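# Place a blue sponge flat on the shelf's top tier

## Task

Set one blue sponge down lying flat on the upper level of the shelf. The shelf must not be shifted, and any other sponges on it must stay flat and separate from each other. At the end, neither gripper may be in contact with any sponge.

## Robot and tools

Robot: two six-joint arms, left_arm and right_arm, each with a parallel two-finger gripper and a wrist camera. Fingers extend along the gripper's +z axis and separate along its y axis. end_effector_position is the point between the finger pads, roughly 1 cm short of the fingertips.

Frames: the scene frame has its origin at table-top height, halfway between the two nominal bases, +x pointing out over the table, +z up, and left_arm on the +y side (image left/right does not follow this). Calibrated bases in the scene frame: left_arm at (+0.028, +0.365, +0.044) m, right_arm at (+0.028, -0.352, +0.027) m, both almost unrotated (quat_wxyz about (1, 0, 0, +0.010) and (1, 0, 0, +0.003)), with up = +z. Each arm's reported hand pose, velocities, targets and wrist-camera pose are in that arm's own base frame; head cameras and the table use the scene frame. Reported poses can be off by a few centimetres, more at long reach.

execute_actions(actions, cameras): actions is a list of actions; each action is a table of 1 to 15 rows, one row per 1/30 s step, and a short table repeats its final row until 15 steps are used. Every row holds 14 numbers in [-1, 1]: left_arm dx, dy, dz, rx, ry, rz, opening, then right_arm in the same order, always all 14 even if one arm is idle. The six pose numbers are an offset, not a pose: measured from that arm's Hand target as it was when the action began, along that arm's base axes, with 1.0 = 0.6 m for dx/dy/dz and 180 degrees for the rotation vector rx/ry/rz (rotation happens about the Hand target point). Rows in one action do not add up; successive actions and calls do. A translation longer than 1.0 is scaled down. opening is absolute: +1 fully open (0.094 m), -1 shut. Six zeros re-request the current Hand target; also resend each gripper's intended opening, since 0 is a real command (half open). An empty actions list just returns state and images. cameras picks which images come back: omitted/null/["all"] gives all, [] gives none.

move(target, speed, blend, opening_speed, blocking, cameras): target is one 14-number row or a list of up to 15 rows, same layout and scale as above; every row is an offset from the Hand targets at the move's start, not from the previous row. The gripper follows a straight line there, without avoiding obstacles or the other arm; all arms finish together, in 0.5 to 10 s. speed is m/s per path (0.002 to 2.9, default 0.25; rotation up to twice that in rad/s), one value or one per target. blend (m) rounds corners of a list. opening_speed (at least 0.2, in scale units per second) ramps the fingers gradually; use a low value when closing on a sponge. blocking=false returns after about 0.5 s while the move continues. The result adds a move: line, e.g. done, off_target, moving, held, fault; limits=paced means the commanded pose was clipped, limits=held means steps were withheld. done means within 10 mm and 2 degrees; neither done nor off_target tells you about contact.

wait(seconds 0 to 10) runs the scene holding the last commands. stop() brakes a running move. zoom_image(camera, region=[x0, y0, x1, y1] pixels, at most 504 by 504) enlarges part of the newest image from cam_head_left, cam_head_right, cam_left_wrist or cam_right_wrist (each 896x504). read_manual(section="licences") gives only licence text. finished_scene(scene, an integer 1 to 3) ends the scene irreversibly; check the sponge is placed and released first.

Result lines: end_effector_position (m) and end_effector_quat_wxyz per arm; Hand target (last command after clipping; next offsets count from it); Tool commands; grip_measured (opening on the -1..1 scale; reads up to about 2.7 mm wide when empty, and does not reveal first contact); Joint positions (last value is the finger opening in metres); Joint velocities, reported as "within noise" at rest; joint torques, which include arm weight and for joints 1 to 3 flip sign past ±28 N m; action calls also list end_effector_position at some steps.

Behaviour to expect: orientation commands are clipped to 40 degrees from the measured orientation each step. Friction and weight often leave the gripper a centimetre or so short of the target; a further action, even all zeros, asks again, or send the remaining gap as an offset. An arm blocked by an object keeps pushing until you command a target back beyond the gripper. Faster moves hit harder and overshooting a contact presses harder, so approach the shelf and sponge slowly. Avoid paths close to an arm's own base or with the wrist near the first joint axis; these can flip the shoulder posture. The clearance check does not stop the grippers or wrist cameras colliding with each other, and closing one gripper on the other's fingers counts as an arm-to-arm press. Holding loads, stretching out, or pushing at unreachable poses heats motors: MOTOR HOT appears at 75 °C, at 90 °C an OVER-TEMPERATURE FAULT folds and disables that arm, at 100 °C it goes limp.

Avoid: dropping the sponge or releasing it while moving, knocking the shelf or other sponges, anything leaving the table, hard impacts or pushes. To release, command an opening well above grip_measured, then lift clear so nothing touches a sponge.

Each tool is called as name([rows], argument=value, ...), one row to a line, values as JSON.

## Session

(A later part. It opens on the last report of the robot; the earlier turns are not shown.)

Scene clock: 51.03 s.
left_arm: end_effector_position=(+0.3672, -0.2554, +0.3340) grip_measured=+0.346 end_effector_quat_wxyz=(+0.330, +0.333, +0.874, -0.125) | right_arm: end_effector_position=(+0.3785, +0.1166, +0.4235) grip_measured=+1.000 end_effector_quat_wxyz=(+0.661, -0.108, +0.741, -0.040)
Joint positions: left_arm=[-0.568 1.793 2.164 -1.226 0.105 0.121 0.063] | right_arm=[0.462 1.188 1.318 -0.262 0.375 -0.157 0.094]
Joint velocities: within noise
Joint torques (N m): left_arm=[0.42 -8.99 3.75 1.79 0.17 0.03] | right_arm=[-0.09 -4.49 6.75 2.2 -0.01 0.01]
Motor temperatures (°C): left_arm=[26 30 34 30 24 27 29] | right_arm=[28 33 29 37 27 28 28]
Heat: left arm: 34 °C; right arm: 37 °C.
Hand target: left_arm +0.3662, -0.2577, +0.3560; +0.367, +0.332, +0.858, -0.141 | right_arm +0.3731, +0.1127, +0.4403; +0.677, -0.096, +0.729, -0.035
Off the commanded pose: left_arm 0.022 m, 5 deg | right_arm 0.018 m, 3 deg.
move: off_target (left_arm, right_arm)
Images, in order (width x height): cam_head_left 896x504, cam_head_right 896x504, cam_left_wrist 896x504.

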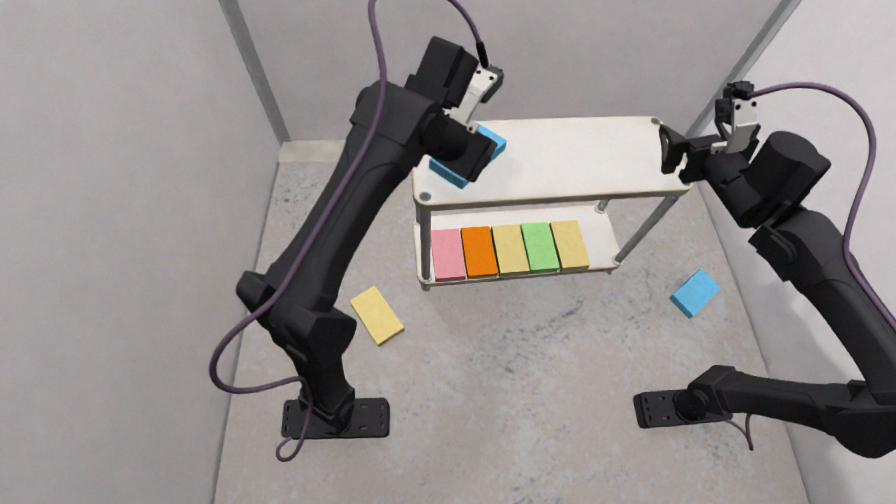

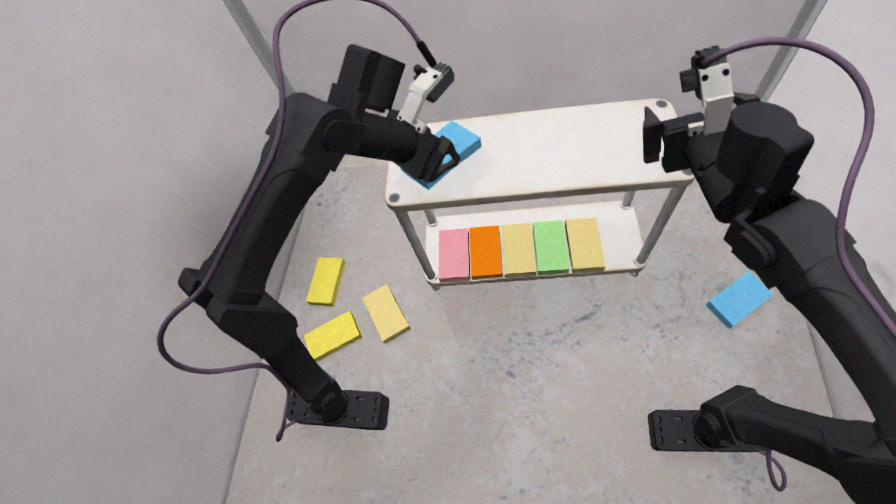

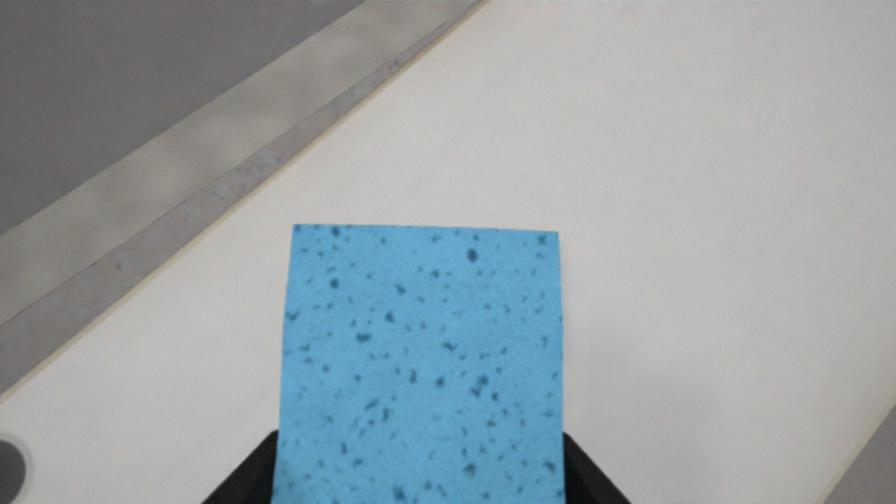

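move(target=[0.0067, -0.004, 0.0067, -0.0136, -0.0154, 0, 0.2, 0, 0, 0, 0, 0, 0, 1], speed=0.05, cameras=["cam_head_left", "cam_head_right", "cam_left_wrist"])

Scene clock: 53.53 s.
left_arm: end_effector_position=(+0.3706, -0.2595, +0.3336) grip_measured=+0.346 end_effector_quat_wxyz=(+0.352, +0.333, +0.864, -0.134) | right_arm: end_effector_position=(+0.3785, +0.1166, +0.4235) grip_measured=+1.000 end_effector_quat_wxyz=(+0.661, -0.108, +0.741, -0.040)
Joint positions: left_arm=[-0.568 1.748 2.065 -1.122 0.114 0.121 0.063] | right_arm=[0.462 1.188 1.318 -0.262 0.375 -0.157 0.094]
Joint velocities: within noise
Joint torques (N m): left_arm=[0.43 -9.31 4.07 1.91 0.19 -0.03] | right_arm=[-0.09 -4.51 6.75 2.2 -0.01 0.01]
Motor temperatures (°C): left_arm=[26 30 33 30 24 27 29] | right_arm=[28 33 29 37 27 28 28]
Heat: left arm: 33 °C; right arm: 37 °C.
Hand target: left_arm +0.3702, -0.2601, +0.3600; +0.394, +0.327, +0.845, -0.152 | right_arm +0.3731, +0.1127, +0.4403; +0.677, -0.096, +0.729, -0.035
Off the commanded pose: left_arm 0.026 m, 6 deg | right_arm 0.018 m, 3 deg.
move: off_target (left_arm, right_arm)
Images, in order (width x height): cam_head_left 896x504, cam_head_right 896x504, cam_left_wrist 896x504.

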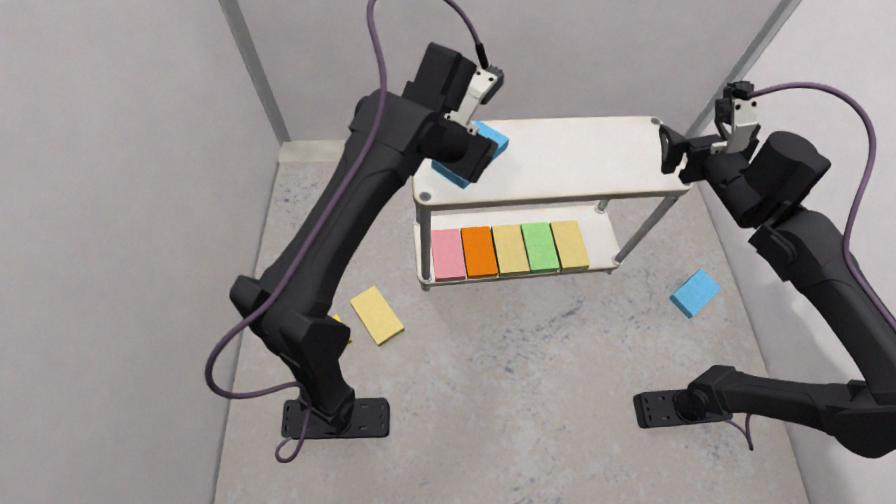

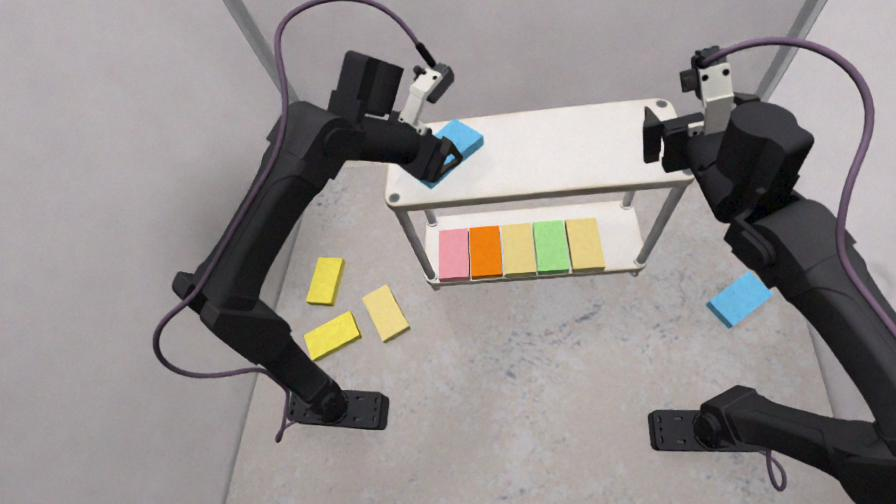

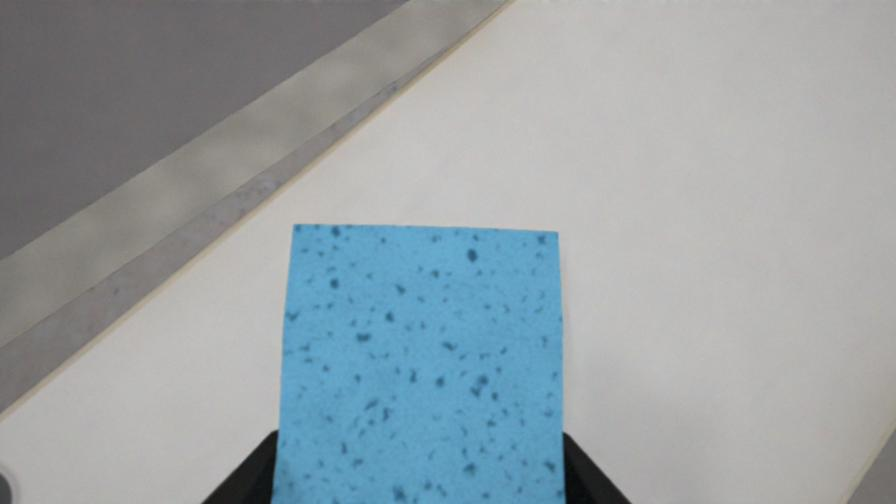

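move(target=[0, 0, -0.0133, 0, 0, 0, 0.2, 0, 0, 0, 0, 0, 0, 1], speed=0.05, cameras=["cam_head_left", "cam_head_right", "cam_left_wrist"])

Scene clock: 54.97 s.
left_arm: end_effector_position=(+0.3710, -0.2597, +0.3307) grip_measured=+0.346 end_effector_quat_wxyz=(+0.360, +0.332, +0.861, -0.136) | right_arm: end_effector_position=(+0.3785, +0.1166, +0.4235) grip_measured=+1.000 end_effector_quat_wxyz=(+0.661, -0.108, +0.741, -0.040)
Joint positions: left_arm=[-0.568 1.722 2.007 -1.073 0.114 0.121 0.063] | right_arm=[0.462 1.188 1.318 -0.262 0.375 -0.157 0.094]
Joint velocities: within noise
Joint torques (N m): left_arm=[0.44 -8.61 3.96 1.88 0.18 -0.02] | right_arm=[-0.1 -4.51 6.75 2.2 -0.01 0.02]
Motor temperatures (°C): left_arm=[26 30 33 30 24 27 29] | right_arm=[28 33 29 38 27 28 28]
Heat: left arm: 33 °C; right arm: 38 °C.
Hand target: left_arm +0.3702, -0.2601, +0.3521; +0.394, +0.327, +0.845, -0.152 | right_arm +0.3731, +0.1127, +0.4403; +0.677, -0.096, +0.729, -0.035
Off the commanded pose: left_arm 0.021 m, 5 deg | right_arm 0.018 m, 3 deg.
move: off_target (left_arm, right_arm)
Images, in order (width x height): cam_head_left 896x504, cam_head_right 896x504, cam_left_wrist 896x504.

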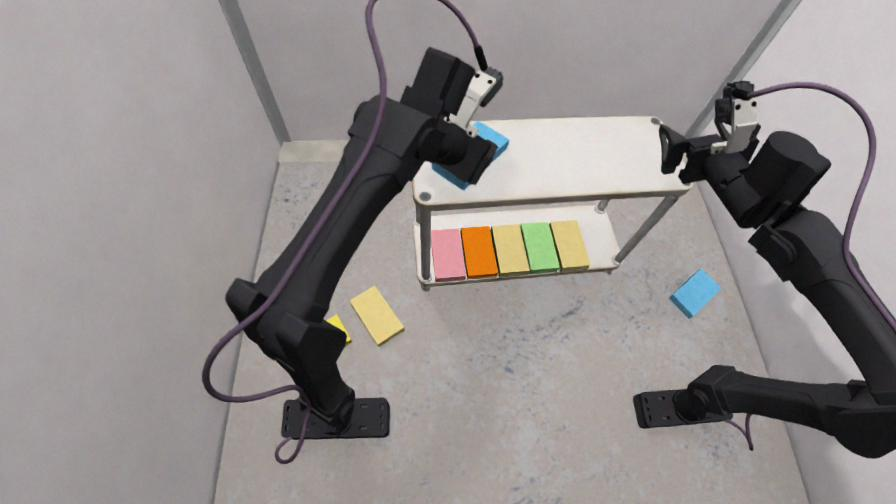

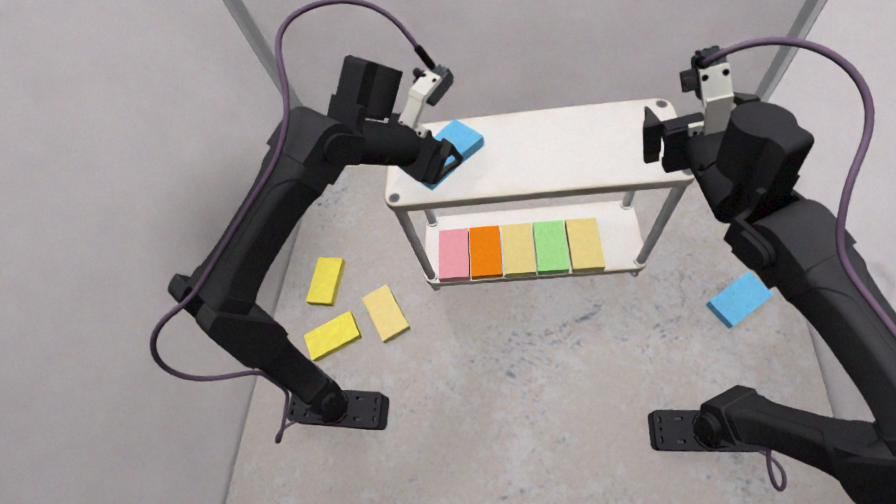

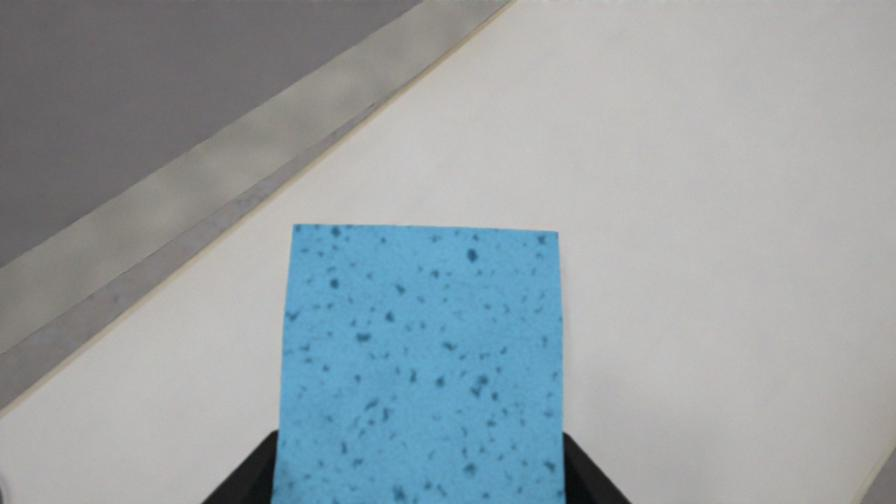

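zoom_image(camera="cam_head_left", region=[410, 110, 530, 210])

zoom_image(camera="cam_head_right", region=[380, 110, 500, 210])

Scaled by 4.200 from the camera's 896x504 image, which has a finer 1280x720 frame.

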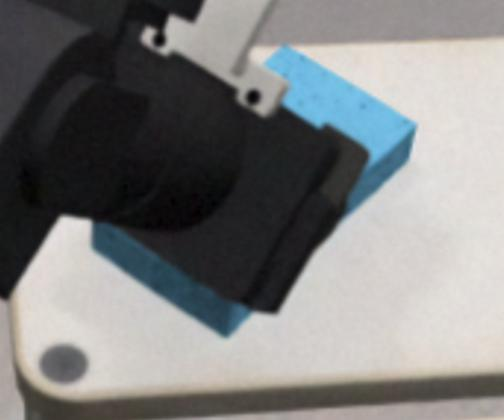

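Scaled by 4.200 from the camera's 896x504 image, which has a finer 1280x720 frame.

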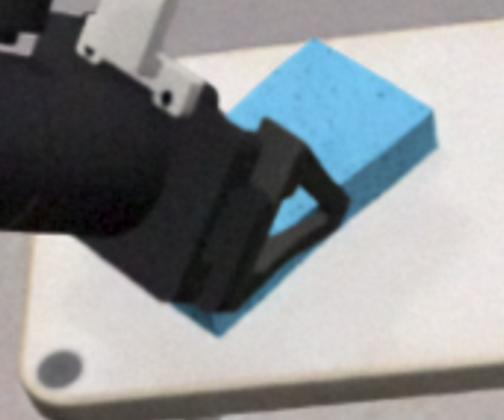

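move(target=[0, 0, -0.01, 0, 0, 0, 0.2, 0, 0, 0, 0, 0, 0, 1], speed=0.05, cameras=["cam_head_left", "cam_head_right", "cam_left_wrist"])

Scene clock: 57.93 s.
left_arm: end_effector_position=(+0.3708, -0.2596, +0.3316) grip_measured=+0.346 end_effector_quat_wxyz=(+0.369, +0.331, +0.857, -0.138) | right_arm: end_effector_position=(+0.3785, +0.1166, +0.4235) grip_measured=+1.000 end_effector_quat_wxyz=(+0.661, -0.108, +0.741, -0.040)
Joint positions: left_arm=[-0.568 1.699 1.967 -1.035 0.114 0.121 0.063] | right_arm=[0.462 1.188 1.318 -0.262 0.375 -0.157 0.094]
Joint velocities: within noise
Joint torques (N m): left_arm=[0.5 -7.99 3.71 1.81 0.18 -0.04] | right_arm=[-0.1 -4.51 6.74 2.2 -0.01 0.01]
Motor temperatures (°C): left_arm=[26 30 33 31 24 27 29] | right_arm=[28 33 29 38 27 28 28]
Heat: left arm: 33 °C; right arm: 38 °C.
Hand target: left_arm +0.3702, -0.2601, +0.3461; +0.394, +0.327, +0.845, -0.152 | right_arm +0.3731, +0.1127, +0.4403; +0.677, -0.096, +0.729, -0.035
Off the commanded pose: left_arm 0.014 m, 4 deg | right_arm 0.018 m, 3 deg.
move: off_target (left_arm, right_arm)
Images, in order (width x height): cam_head_left 896x504, cam_head_right 896x504, cam_left_wrist 896x504.

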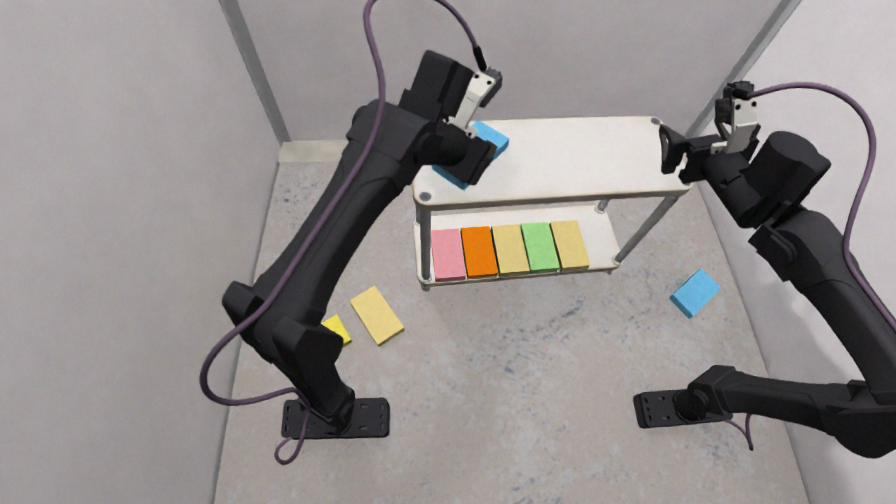

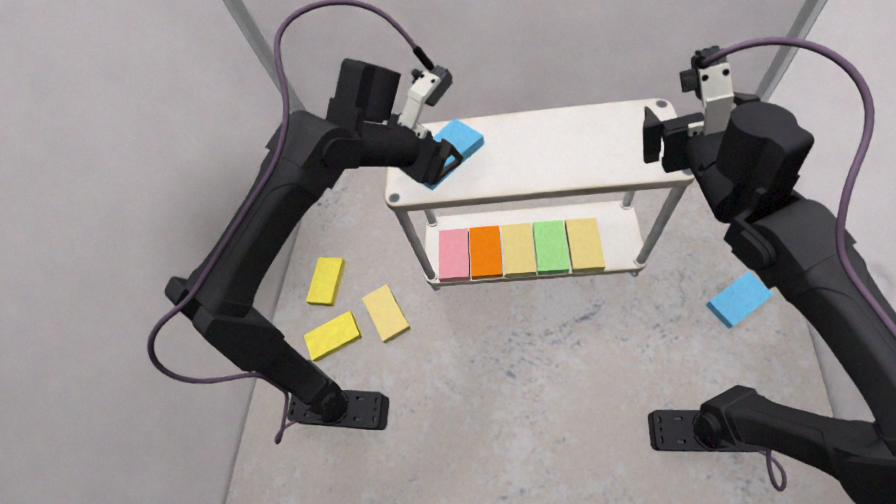

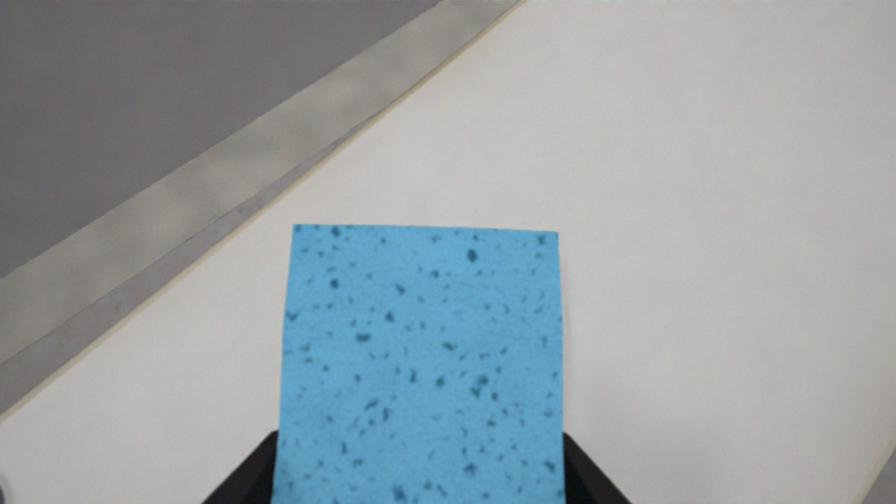

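move(target=[0, 0, 0.006, 0, 0, 0, 0.8, 0, 0, 0, 0, 0, 0, 1], speed=0.05, opening_speed=0.5, cameras=["cam_head_left", "cam_head_right", "cam_left_wrist"])

Scene clock: 59.90 s.
left_arm: end_effector_position=(+0.3708, -0.2596, +0.3316) grip_measured=+0.798 end_effector_quat_wxyz=(+0.369, +0.331, +0.857, -0.138) | right_arm: end_effector_position=(+0.3785, +0.1166, +0.4235) grip_measured=+1.000 end_effector_quat_wxyz=(+0.661, -0.108, +0.741, -0.040)
Joint positions: left_arm=[-0.568 1.699 1.967 -1.035 0.114 0.121 0.084] | right_arm=[0.462 1.188 1.318 -0.262 0.375 -0.157 0.094]
Joint velocities: within noise
Joint torques (N m): left_arm=[0.43 -7.42 5.34 1.67 0.19 -0.03] | right_arm=[-0.09 -4.51 6.74 2.2 -0.01 0.02]
Motor temperatures (°C): left_arm=[26 31 33 31 24 27 29] | right_arm=[28 33 29 38 27 28 28]
Heat: left arm: 33 °C; right arm: 38 °C.
Hand target: left_arm +0.3702, -0.2601, +0.3497; +0.394, +0.327, +0.845, -0.152 | right_arm +0.3731, +0.1127, +0.4403; +0.677, -0.096, +0.729, -0.035
Off the commanded pose: left_arm 0.018 m, 4 deg | right_arm 0.018 m, 3 deg.
move: off_target (left_arm, right_arm)
Images, in order (width x height): cam_head_left 896x504, cam_head_right 896x504, cam_left_wrist 896x504.

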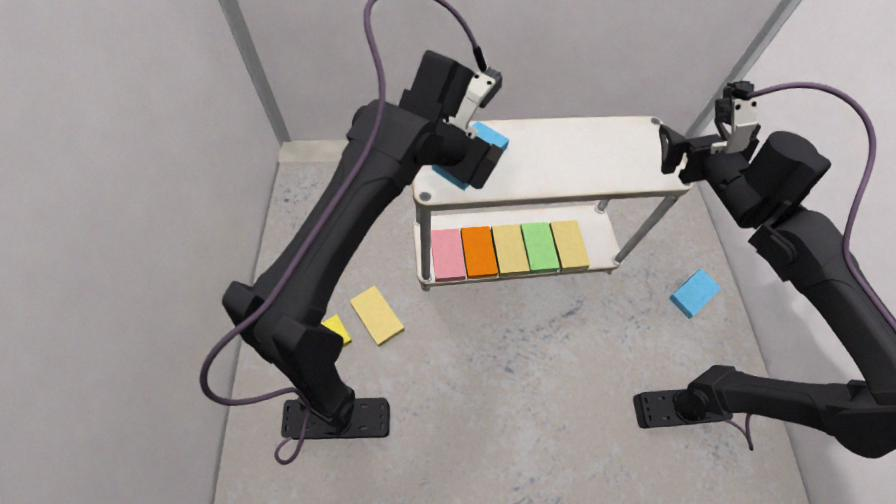

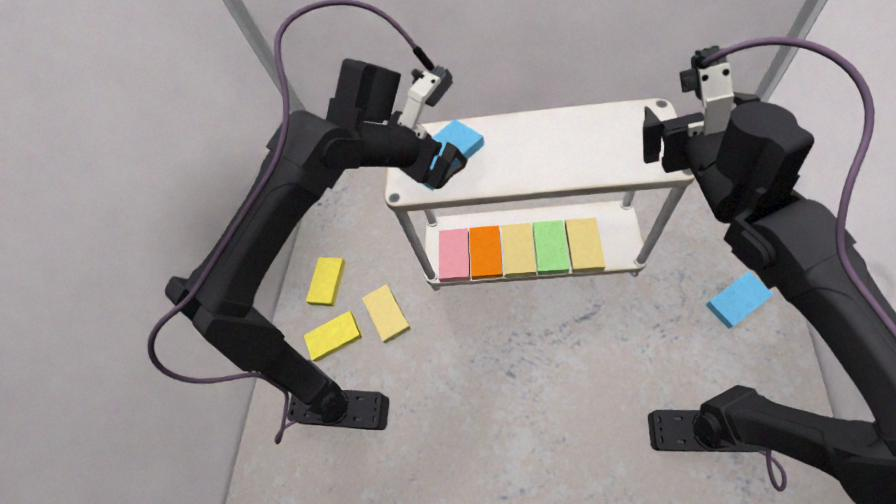

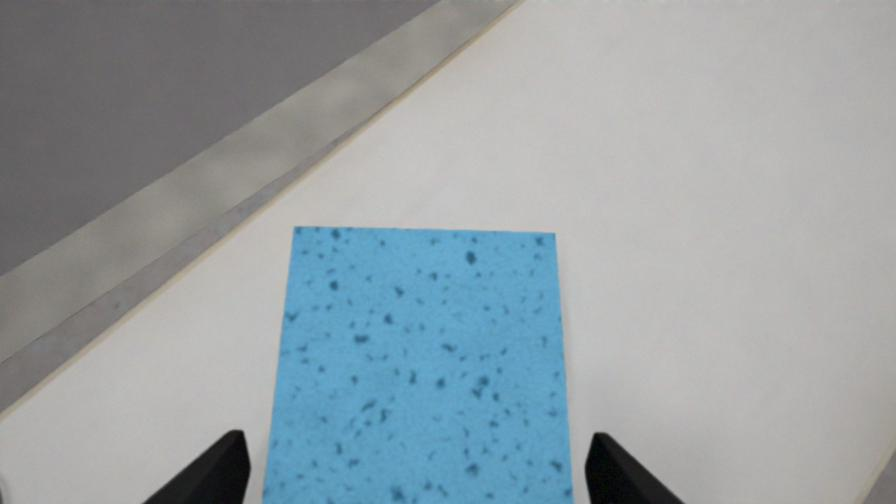

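move([
  [-0.0917, 0.08, 0.1333, 0, 0, 0, 0.8, 0, 0, 0, 0, 0, 0, 1],
  [-0.2167, 0.1667, 0.14, 0, 0, 0, 0.8, 0, 0, 0, 0, 0, 0, 1],
], speed=0.12, blend=[0.03, 0])

Scene clock: 62.67 s.
left_arm: end_effector_position=(+0.2495, -0.1652, +0.4378) grip_measured=+0.798 end_effector_quat_wxyz=(+0.405, +0.323, +0.842, -0.148) | right_arm: end_effector_position=(+0.3785, +0.1166, +0.4235) grip_measured=+1.000 end_effector_quat_wxyz=(+0.661, -0.108, +0.741, -0.040)
Joint positions: left_arm=[-0.478 1.409 2.193 -1.477 0.186 0.168 0.084] | right_arm=[0.462 1.188 1.318 -0.262 0.375 -0.157 0.094]
Joint velocities: within noise
Joint torques (N m): left_arm=[0.51 -2.77 2.66 1.15 0.22 0.04] | right_arm=[-0.1 -4.51 6.74 2.2 -0.01 0.02]
Motor temperatures (°C): left_arm=[26 31 33 30 24 27 29] | right_arm=[28 33 29 38 27 28 28]
Heat: left arm: 33 °C; right arm: 38 °C.
Hand target: left_arm +0.2402, -0.1601, +0.4337; +0.394, +0.327, +0.845, -0.152 | right_arm +0.3731, +0.1127, +0.4403; +0.677, -0.096, +0.729, -0.035
Off the commanded pose: left_arm 0.011 m, 1 deg | right_arm 0.018 m, 3 deg.
move: off_target (left_arm, right_arm)

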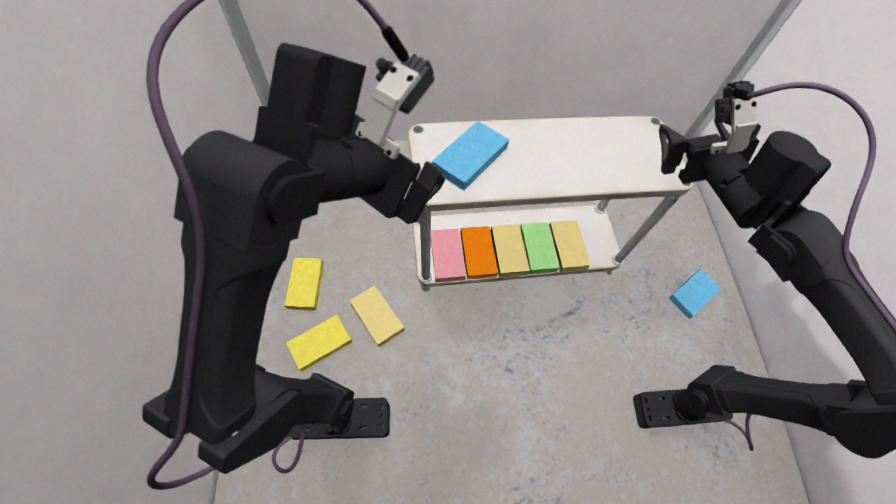

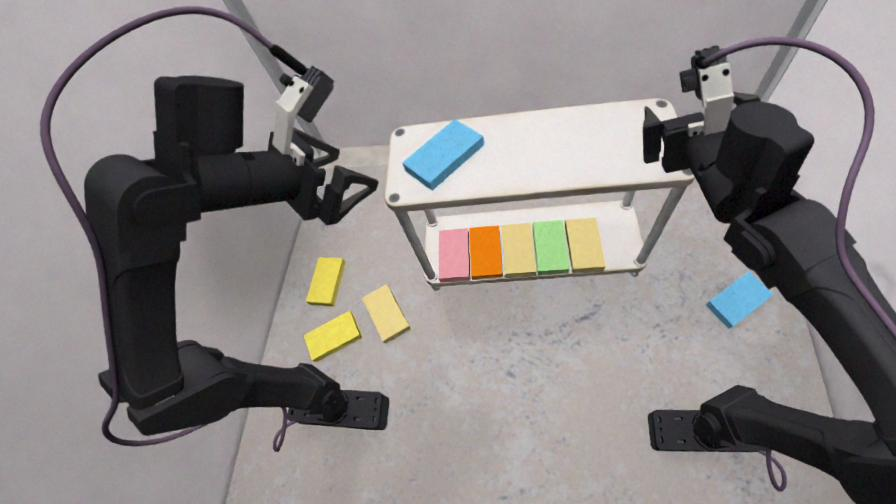

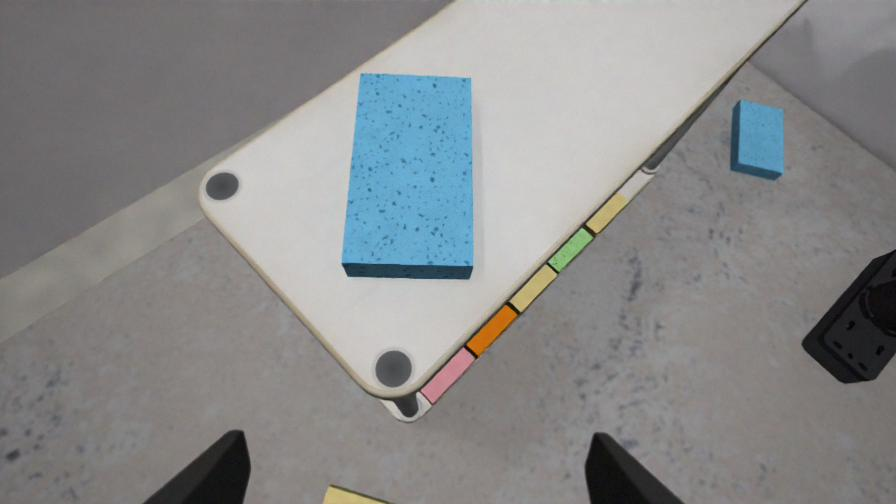

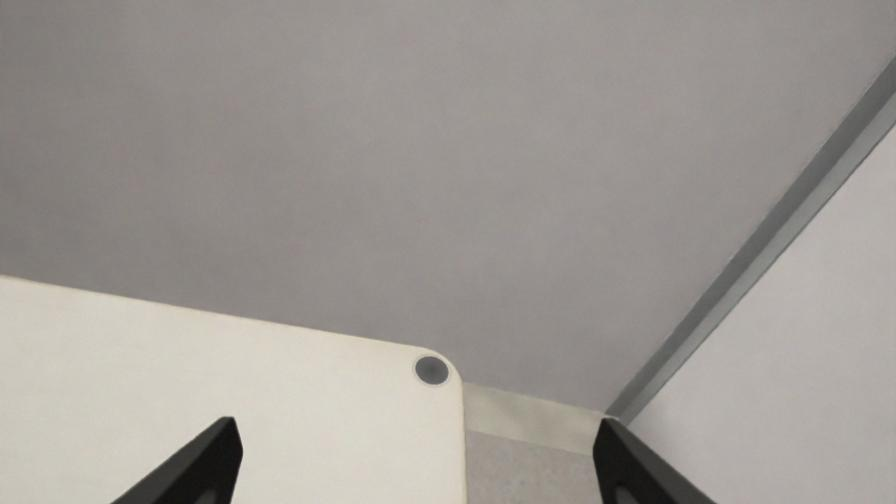

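move([
  [0, 0, 0, 0, 0, 0, 0.8, -0.18, -0.0945, -0.0055, 0.0541, 0.0654, -0.1222, 1],
  [0, 0, 0, 0, 0, 0, 0.8, -0.1613, -0.3757, -0.4338, 0.1546, 0.1870, -0.3491, 1],
], speed=0.15, blend=[0.04, 0])

Scene clock: 72.13 s.
left_arm: end_effector_position=(+0.2491, -0.1653, +0.4375) grip_measured=+0.798 end_effector_quat_wxyz=(+0.404, +0.324, +0.842, -0.149) | right_arm: end_effector_position=(+0.2699, -0.1129, +0.1775) grip_measured=+1.000 end_effector_quat_wxyz=(+0.317, +0.431, +0.823, -0.191)
Joint positions: left_arm=[-0.478 1.409 2.193 -1.478 0.188 0.168 0.084] | right_arm=[-0.044 1.19 0.971 -0.868 0.608 0.765 0.094]
Joint velocities: within noise
Joint torques (N m): left_arm=[0.54 -2.74 2.58 1.16 0.23 0.05] | right_arm=[-0.44 -3.62 4.29 1.68 0.21 0.07]
Motor temperatures (°C): left_arm=[26 30 32 30 24 27 28] | right_arm=[28 33 29 38 27 28 28]
Heat: left arm: 32 °C; right arm: 38 °C.
Hand target: left_arm +0.2402, -0.1601, +0.4337; +0.394, +0.327, +0.845, -0.152 | right_arm +0.2763, -0.1127, +0.1801; +0.336, +0.439, +0.813, -0.181
Off the commanded pose: left_arm 0.011 m, 1 deg | right_arm 0.007 m, 3 deg.
move: off_target (left_arm, right_arm)

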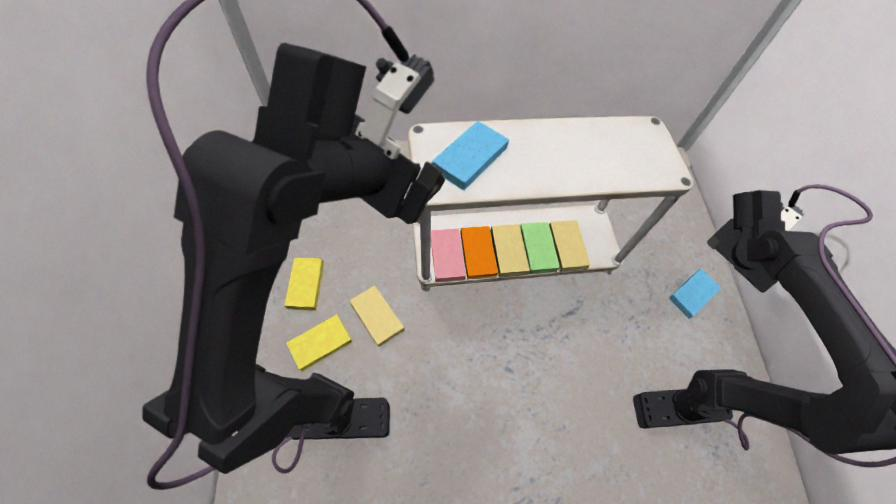

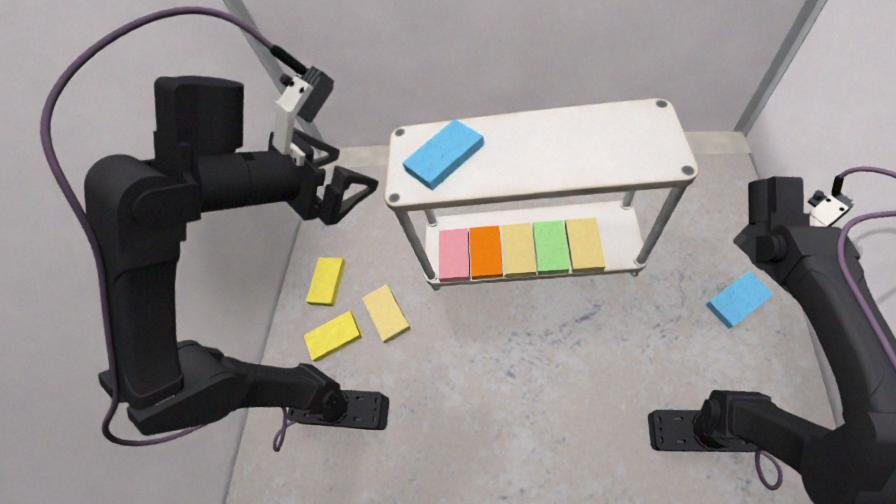

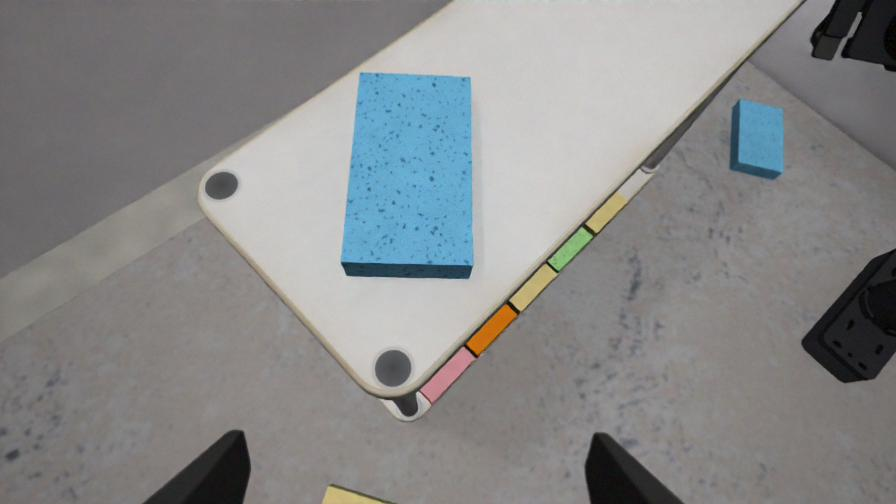

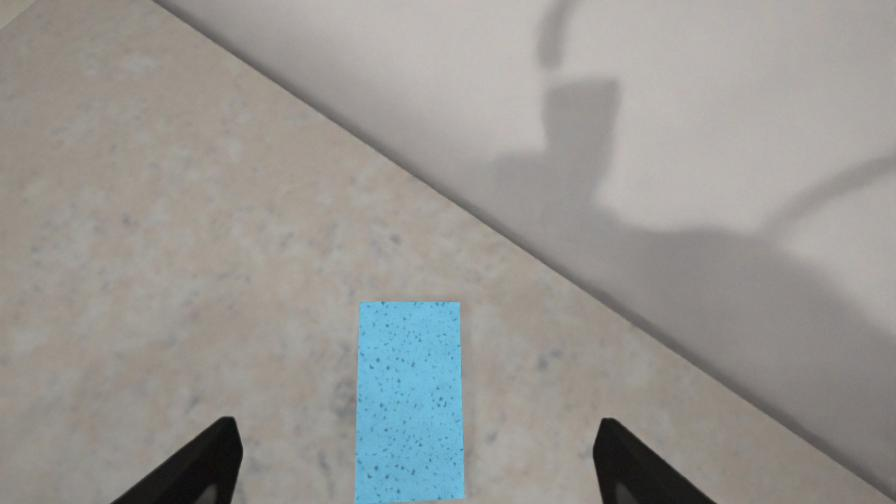

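move(target=[0, 0, 0, 0, 0, 0, 0.8, 0.0107, -0.0025, -0.2177, -0.0238, -0.0307, 0.0112, 1], speed=0.1, cameras=["cam_right_wrist", "cam_head_left"])

Scene clock: 76.87 s.
left_arm: end_effector_position=(+0.2491, -0.1653, +0.4375) grip_measured=+0.798 end_effector_quat_wxyz=(+0.404, +0.324, +0.842, -0.149) | right_arm: end_effector_position=(+0.2803, -0.1117, +0.0448) grip_measured=+1.000 end_effector_quat_wxyz=(+0.375, +0.423, +0.806, -0.175)
Joint positions: left_arm=[-0.478 1.409 2.193 -1.478 0.188 0.17 0.084] | right_arm=[-0.029 1.343 0.431 -0.034 0.627 0.728 0.094]
Joint velocities: within noise
Joint torques (N m): left_arm=[0.53 -2.77 2.61 1.15 0.22 0.04] | right_arm=[0.2 -3.58 3.32 1.94 0.53 -0.07]
Motor temperatures (°C): left_arm=[26 29 32 30 25 27 28] | right_arm=[28 33 29 37 27 28 28]
Heat: left arm: 32 °C; right arm: 37 °C.
Hand target: left_arm +0.2402, -0.1601, +0.4337; +0.394, +0.327, +0.845, -0.152 | right_arm +0.2827, -0.1142, +0.0494; +0.395, +0.420, +0.796, -0.184
Off the commanded pose: left_arm 0.011 m, 1 deg | right_arm 0.006 m, 3 deg.
move: off_target (left_arm, right_arm)
Images, in order (width x height): cam_head_left 896x504, cam_right_wrist 896x504.

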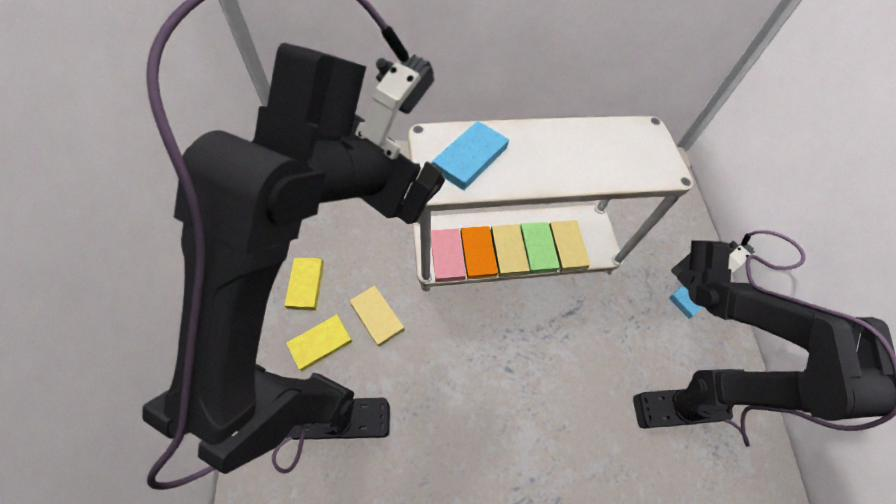

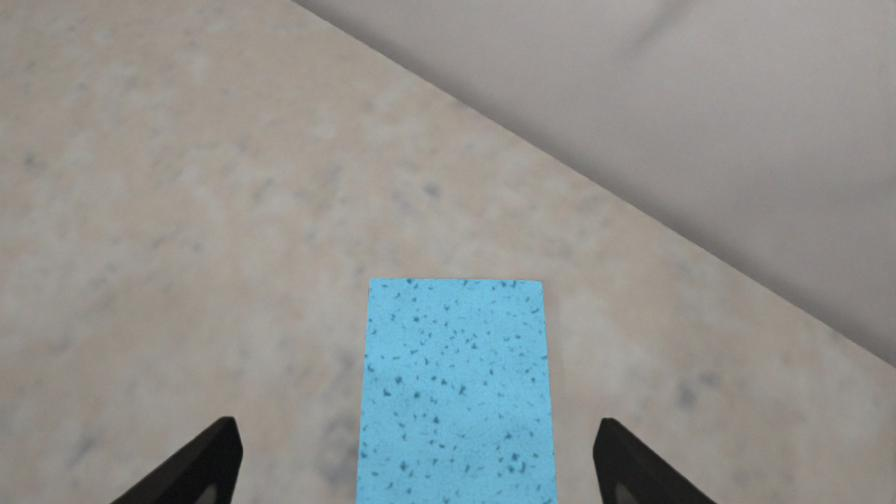

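move(target=[0, 0, 0, 0, 0, 0, 0.8, -0.0085, -0.0053, -0.0872, -0.0067, 0.0089, 0.0014, 1], speed=0.06, cameras=["cam_right_wrist", "cam_head_left"])

Scene clock: 79.77 s.
left_arm: end_effector_position=(+0.2491, -0.1653, +0.4375) grip_measured=+0.798 end_effector_quat_wxyz=(+0.404, +0.324, +0.842, -0.149) | right_arm: end_effector_position=(+0.2740, -0.1135, -0.0093) grip_measured=+1.000 end_effector_quat_wxyz=(+0.368, +0.411, +0.812, -0.191)
Joint positions: left_arm=[-0.478 1.409 2.193 -1.478 0.188 0.17 0.084] | right_arm=[-0.027 1.598 0.319 0.317 0.644 0.701 0.094]
Joint velocities: within noise
Joint torques (N m): left_arm=[0.54 -2.73 2.59 1.16 0.21 0.04] | right_arm=[-0.38 -4.14 2.51 1.91 0.49 -0.06]
Motor temperatures (°C): left_arm=[26 29 32 30 25 27 28] | right_arm=[28 33 29 37 27 28 28]
Heat: left arm: 32 °C; right arm: 37 °C.
Hand target: left_arm +0.2402, -0.1601, +0.4337; +0.394, +0.327, +0.845, -0.152 | right_arm +0.2776, -0.1174, -0.0029; +0.388, +0.411, +0.801, -0.198
Off the commanded pose: left_arm 0.011 m, 1 deg | right_arm 0.008 m, 3 deg.
move: off_target (left_arm, right_arm)
Images, in order (width x height): cam_head_left 896x504, cam_right_wrist 896x504.

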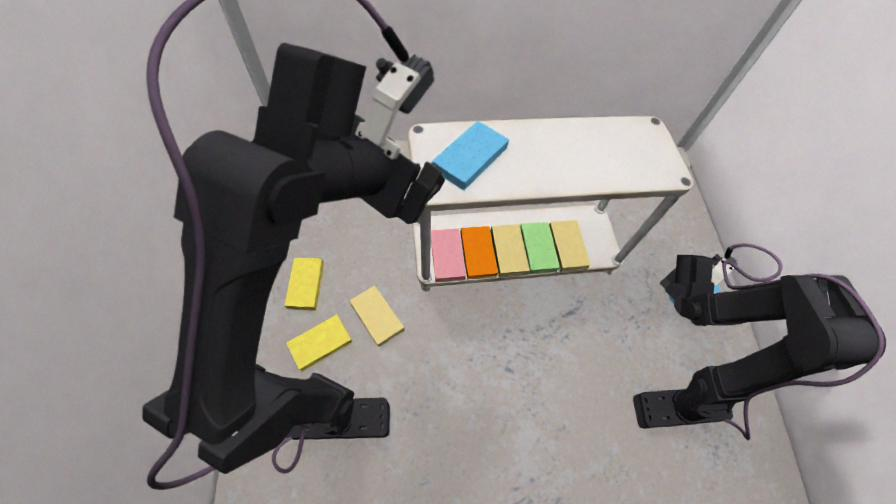

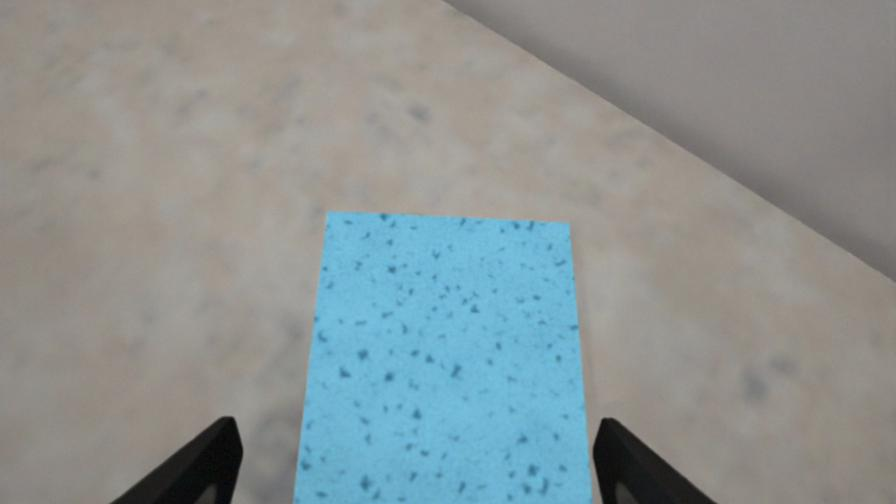

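move(target=[0, 0, 0, 0, 0, 0, 0.8, 0, 0, 0, 0, 0, 0, 0.28], opening_speed=0.5, cameras=["cam_right_wrist", "cam_head_left"])

Scene clock: 82.20 s.
left_arm: end_effector_position=(+0.2491, -0.1653, +0.4375) grip_measured=+0.798 end_effector_quat_wxyz=(+0.404, +0.324, +0.842, -0.149) | right_arm: end_effector_position=(+0.2746, -0.1135, -0.0089) grip_measured=+0.367 end_effector_quat_wxyz=(+0.369, +0.407, +0.813, -0.192)
Joint positions: left_arm=[-0.478 1.409 2.193 -1.478 0.188 0.17 0.084] | right_arm=[-0.027 1.598 0.319 0.321 0.644 0.69 0.064]
Joint velocities: within noise
Joint torques (N m): left_arm=[0.57 -2.73 2.62 1.14 0.21 0.04] | right_arm=[-0.38 -4.11 2.5 1.91 0.49 -0.07]
Motor temperatures (°C): left_arm=[26 29 32 30 25 27 28] | right_arm=[28 33 29 37 27 28 28]
Heat: left arm: 32 °C; right arm: 37 °C.
Hand target: left_arm +0.2402, -0.1601, +0.4337; +0.394, +0.327, +0.845, -0.152 | right_arm +0.2776, -0.1174, -0.0029; +0.388, +0.411, +0.801, -0.198
Off the commanded pose: left_arm 0.011 m, 1 deg | right_arm 0.008 m, 3 deg.
move: off_target (left_arm, right_arm)
Images, in order (width x height): cam_head_left 896x504, cam_right_wrist 896x504.

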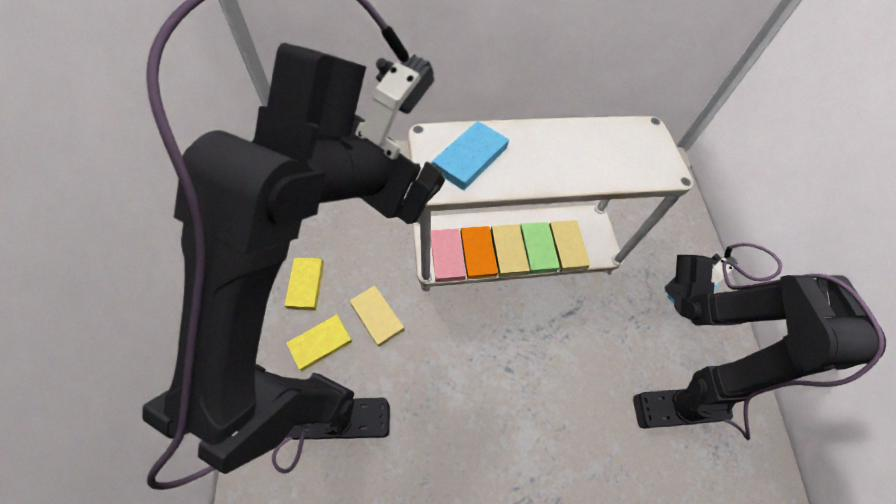

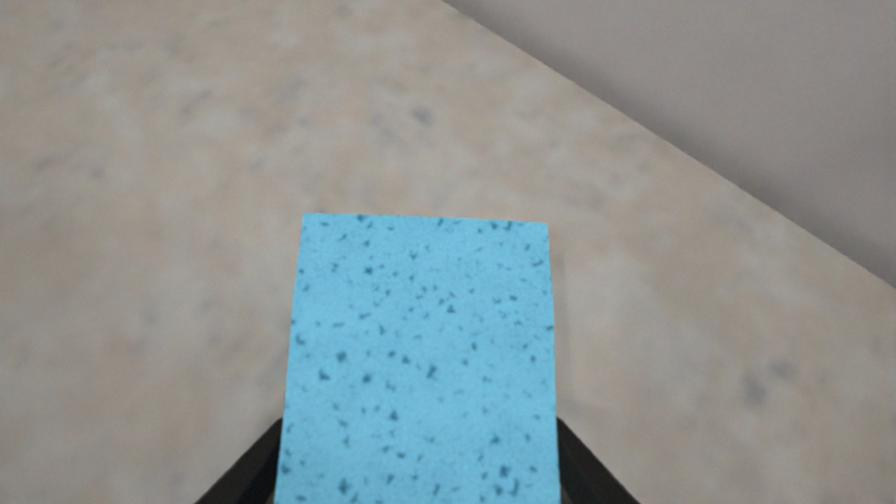

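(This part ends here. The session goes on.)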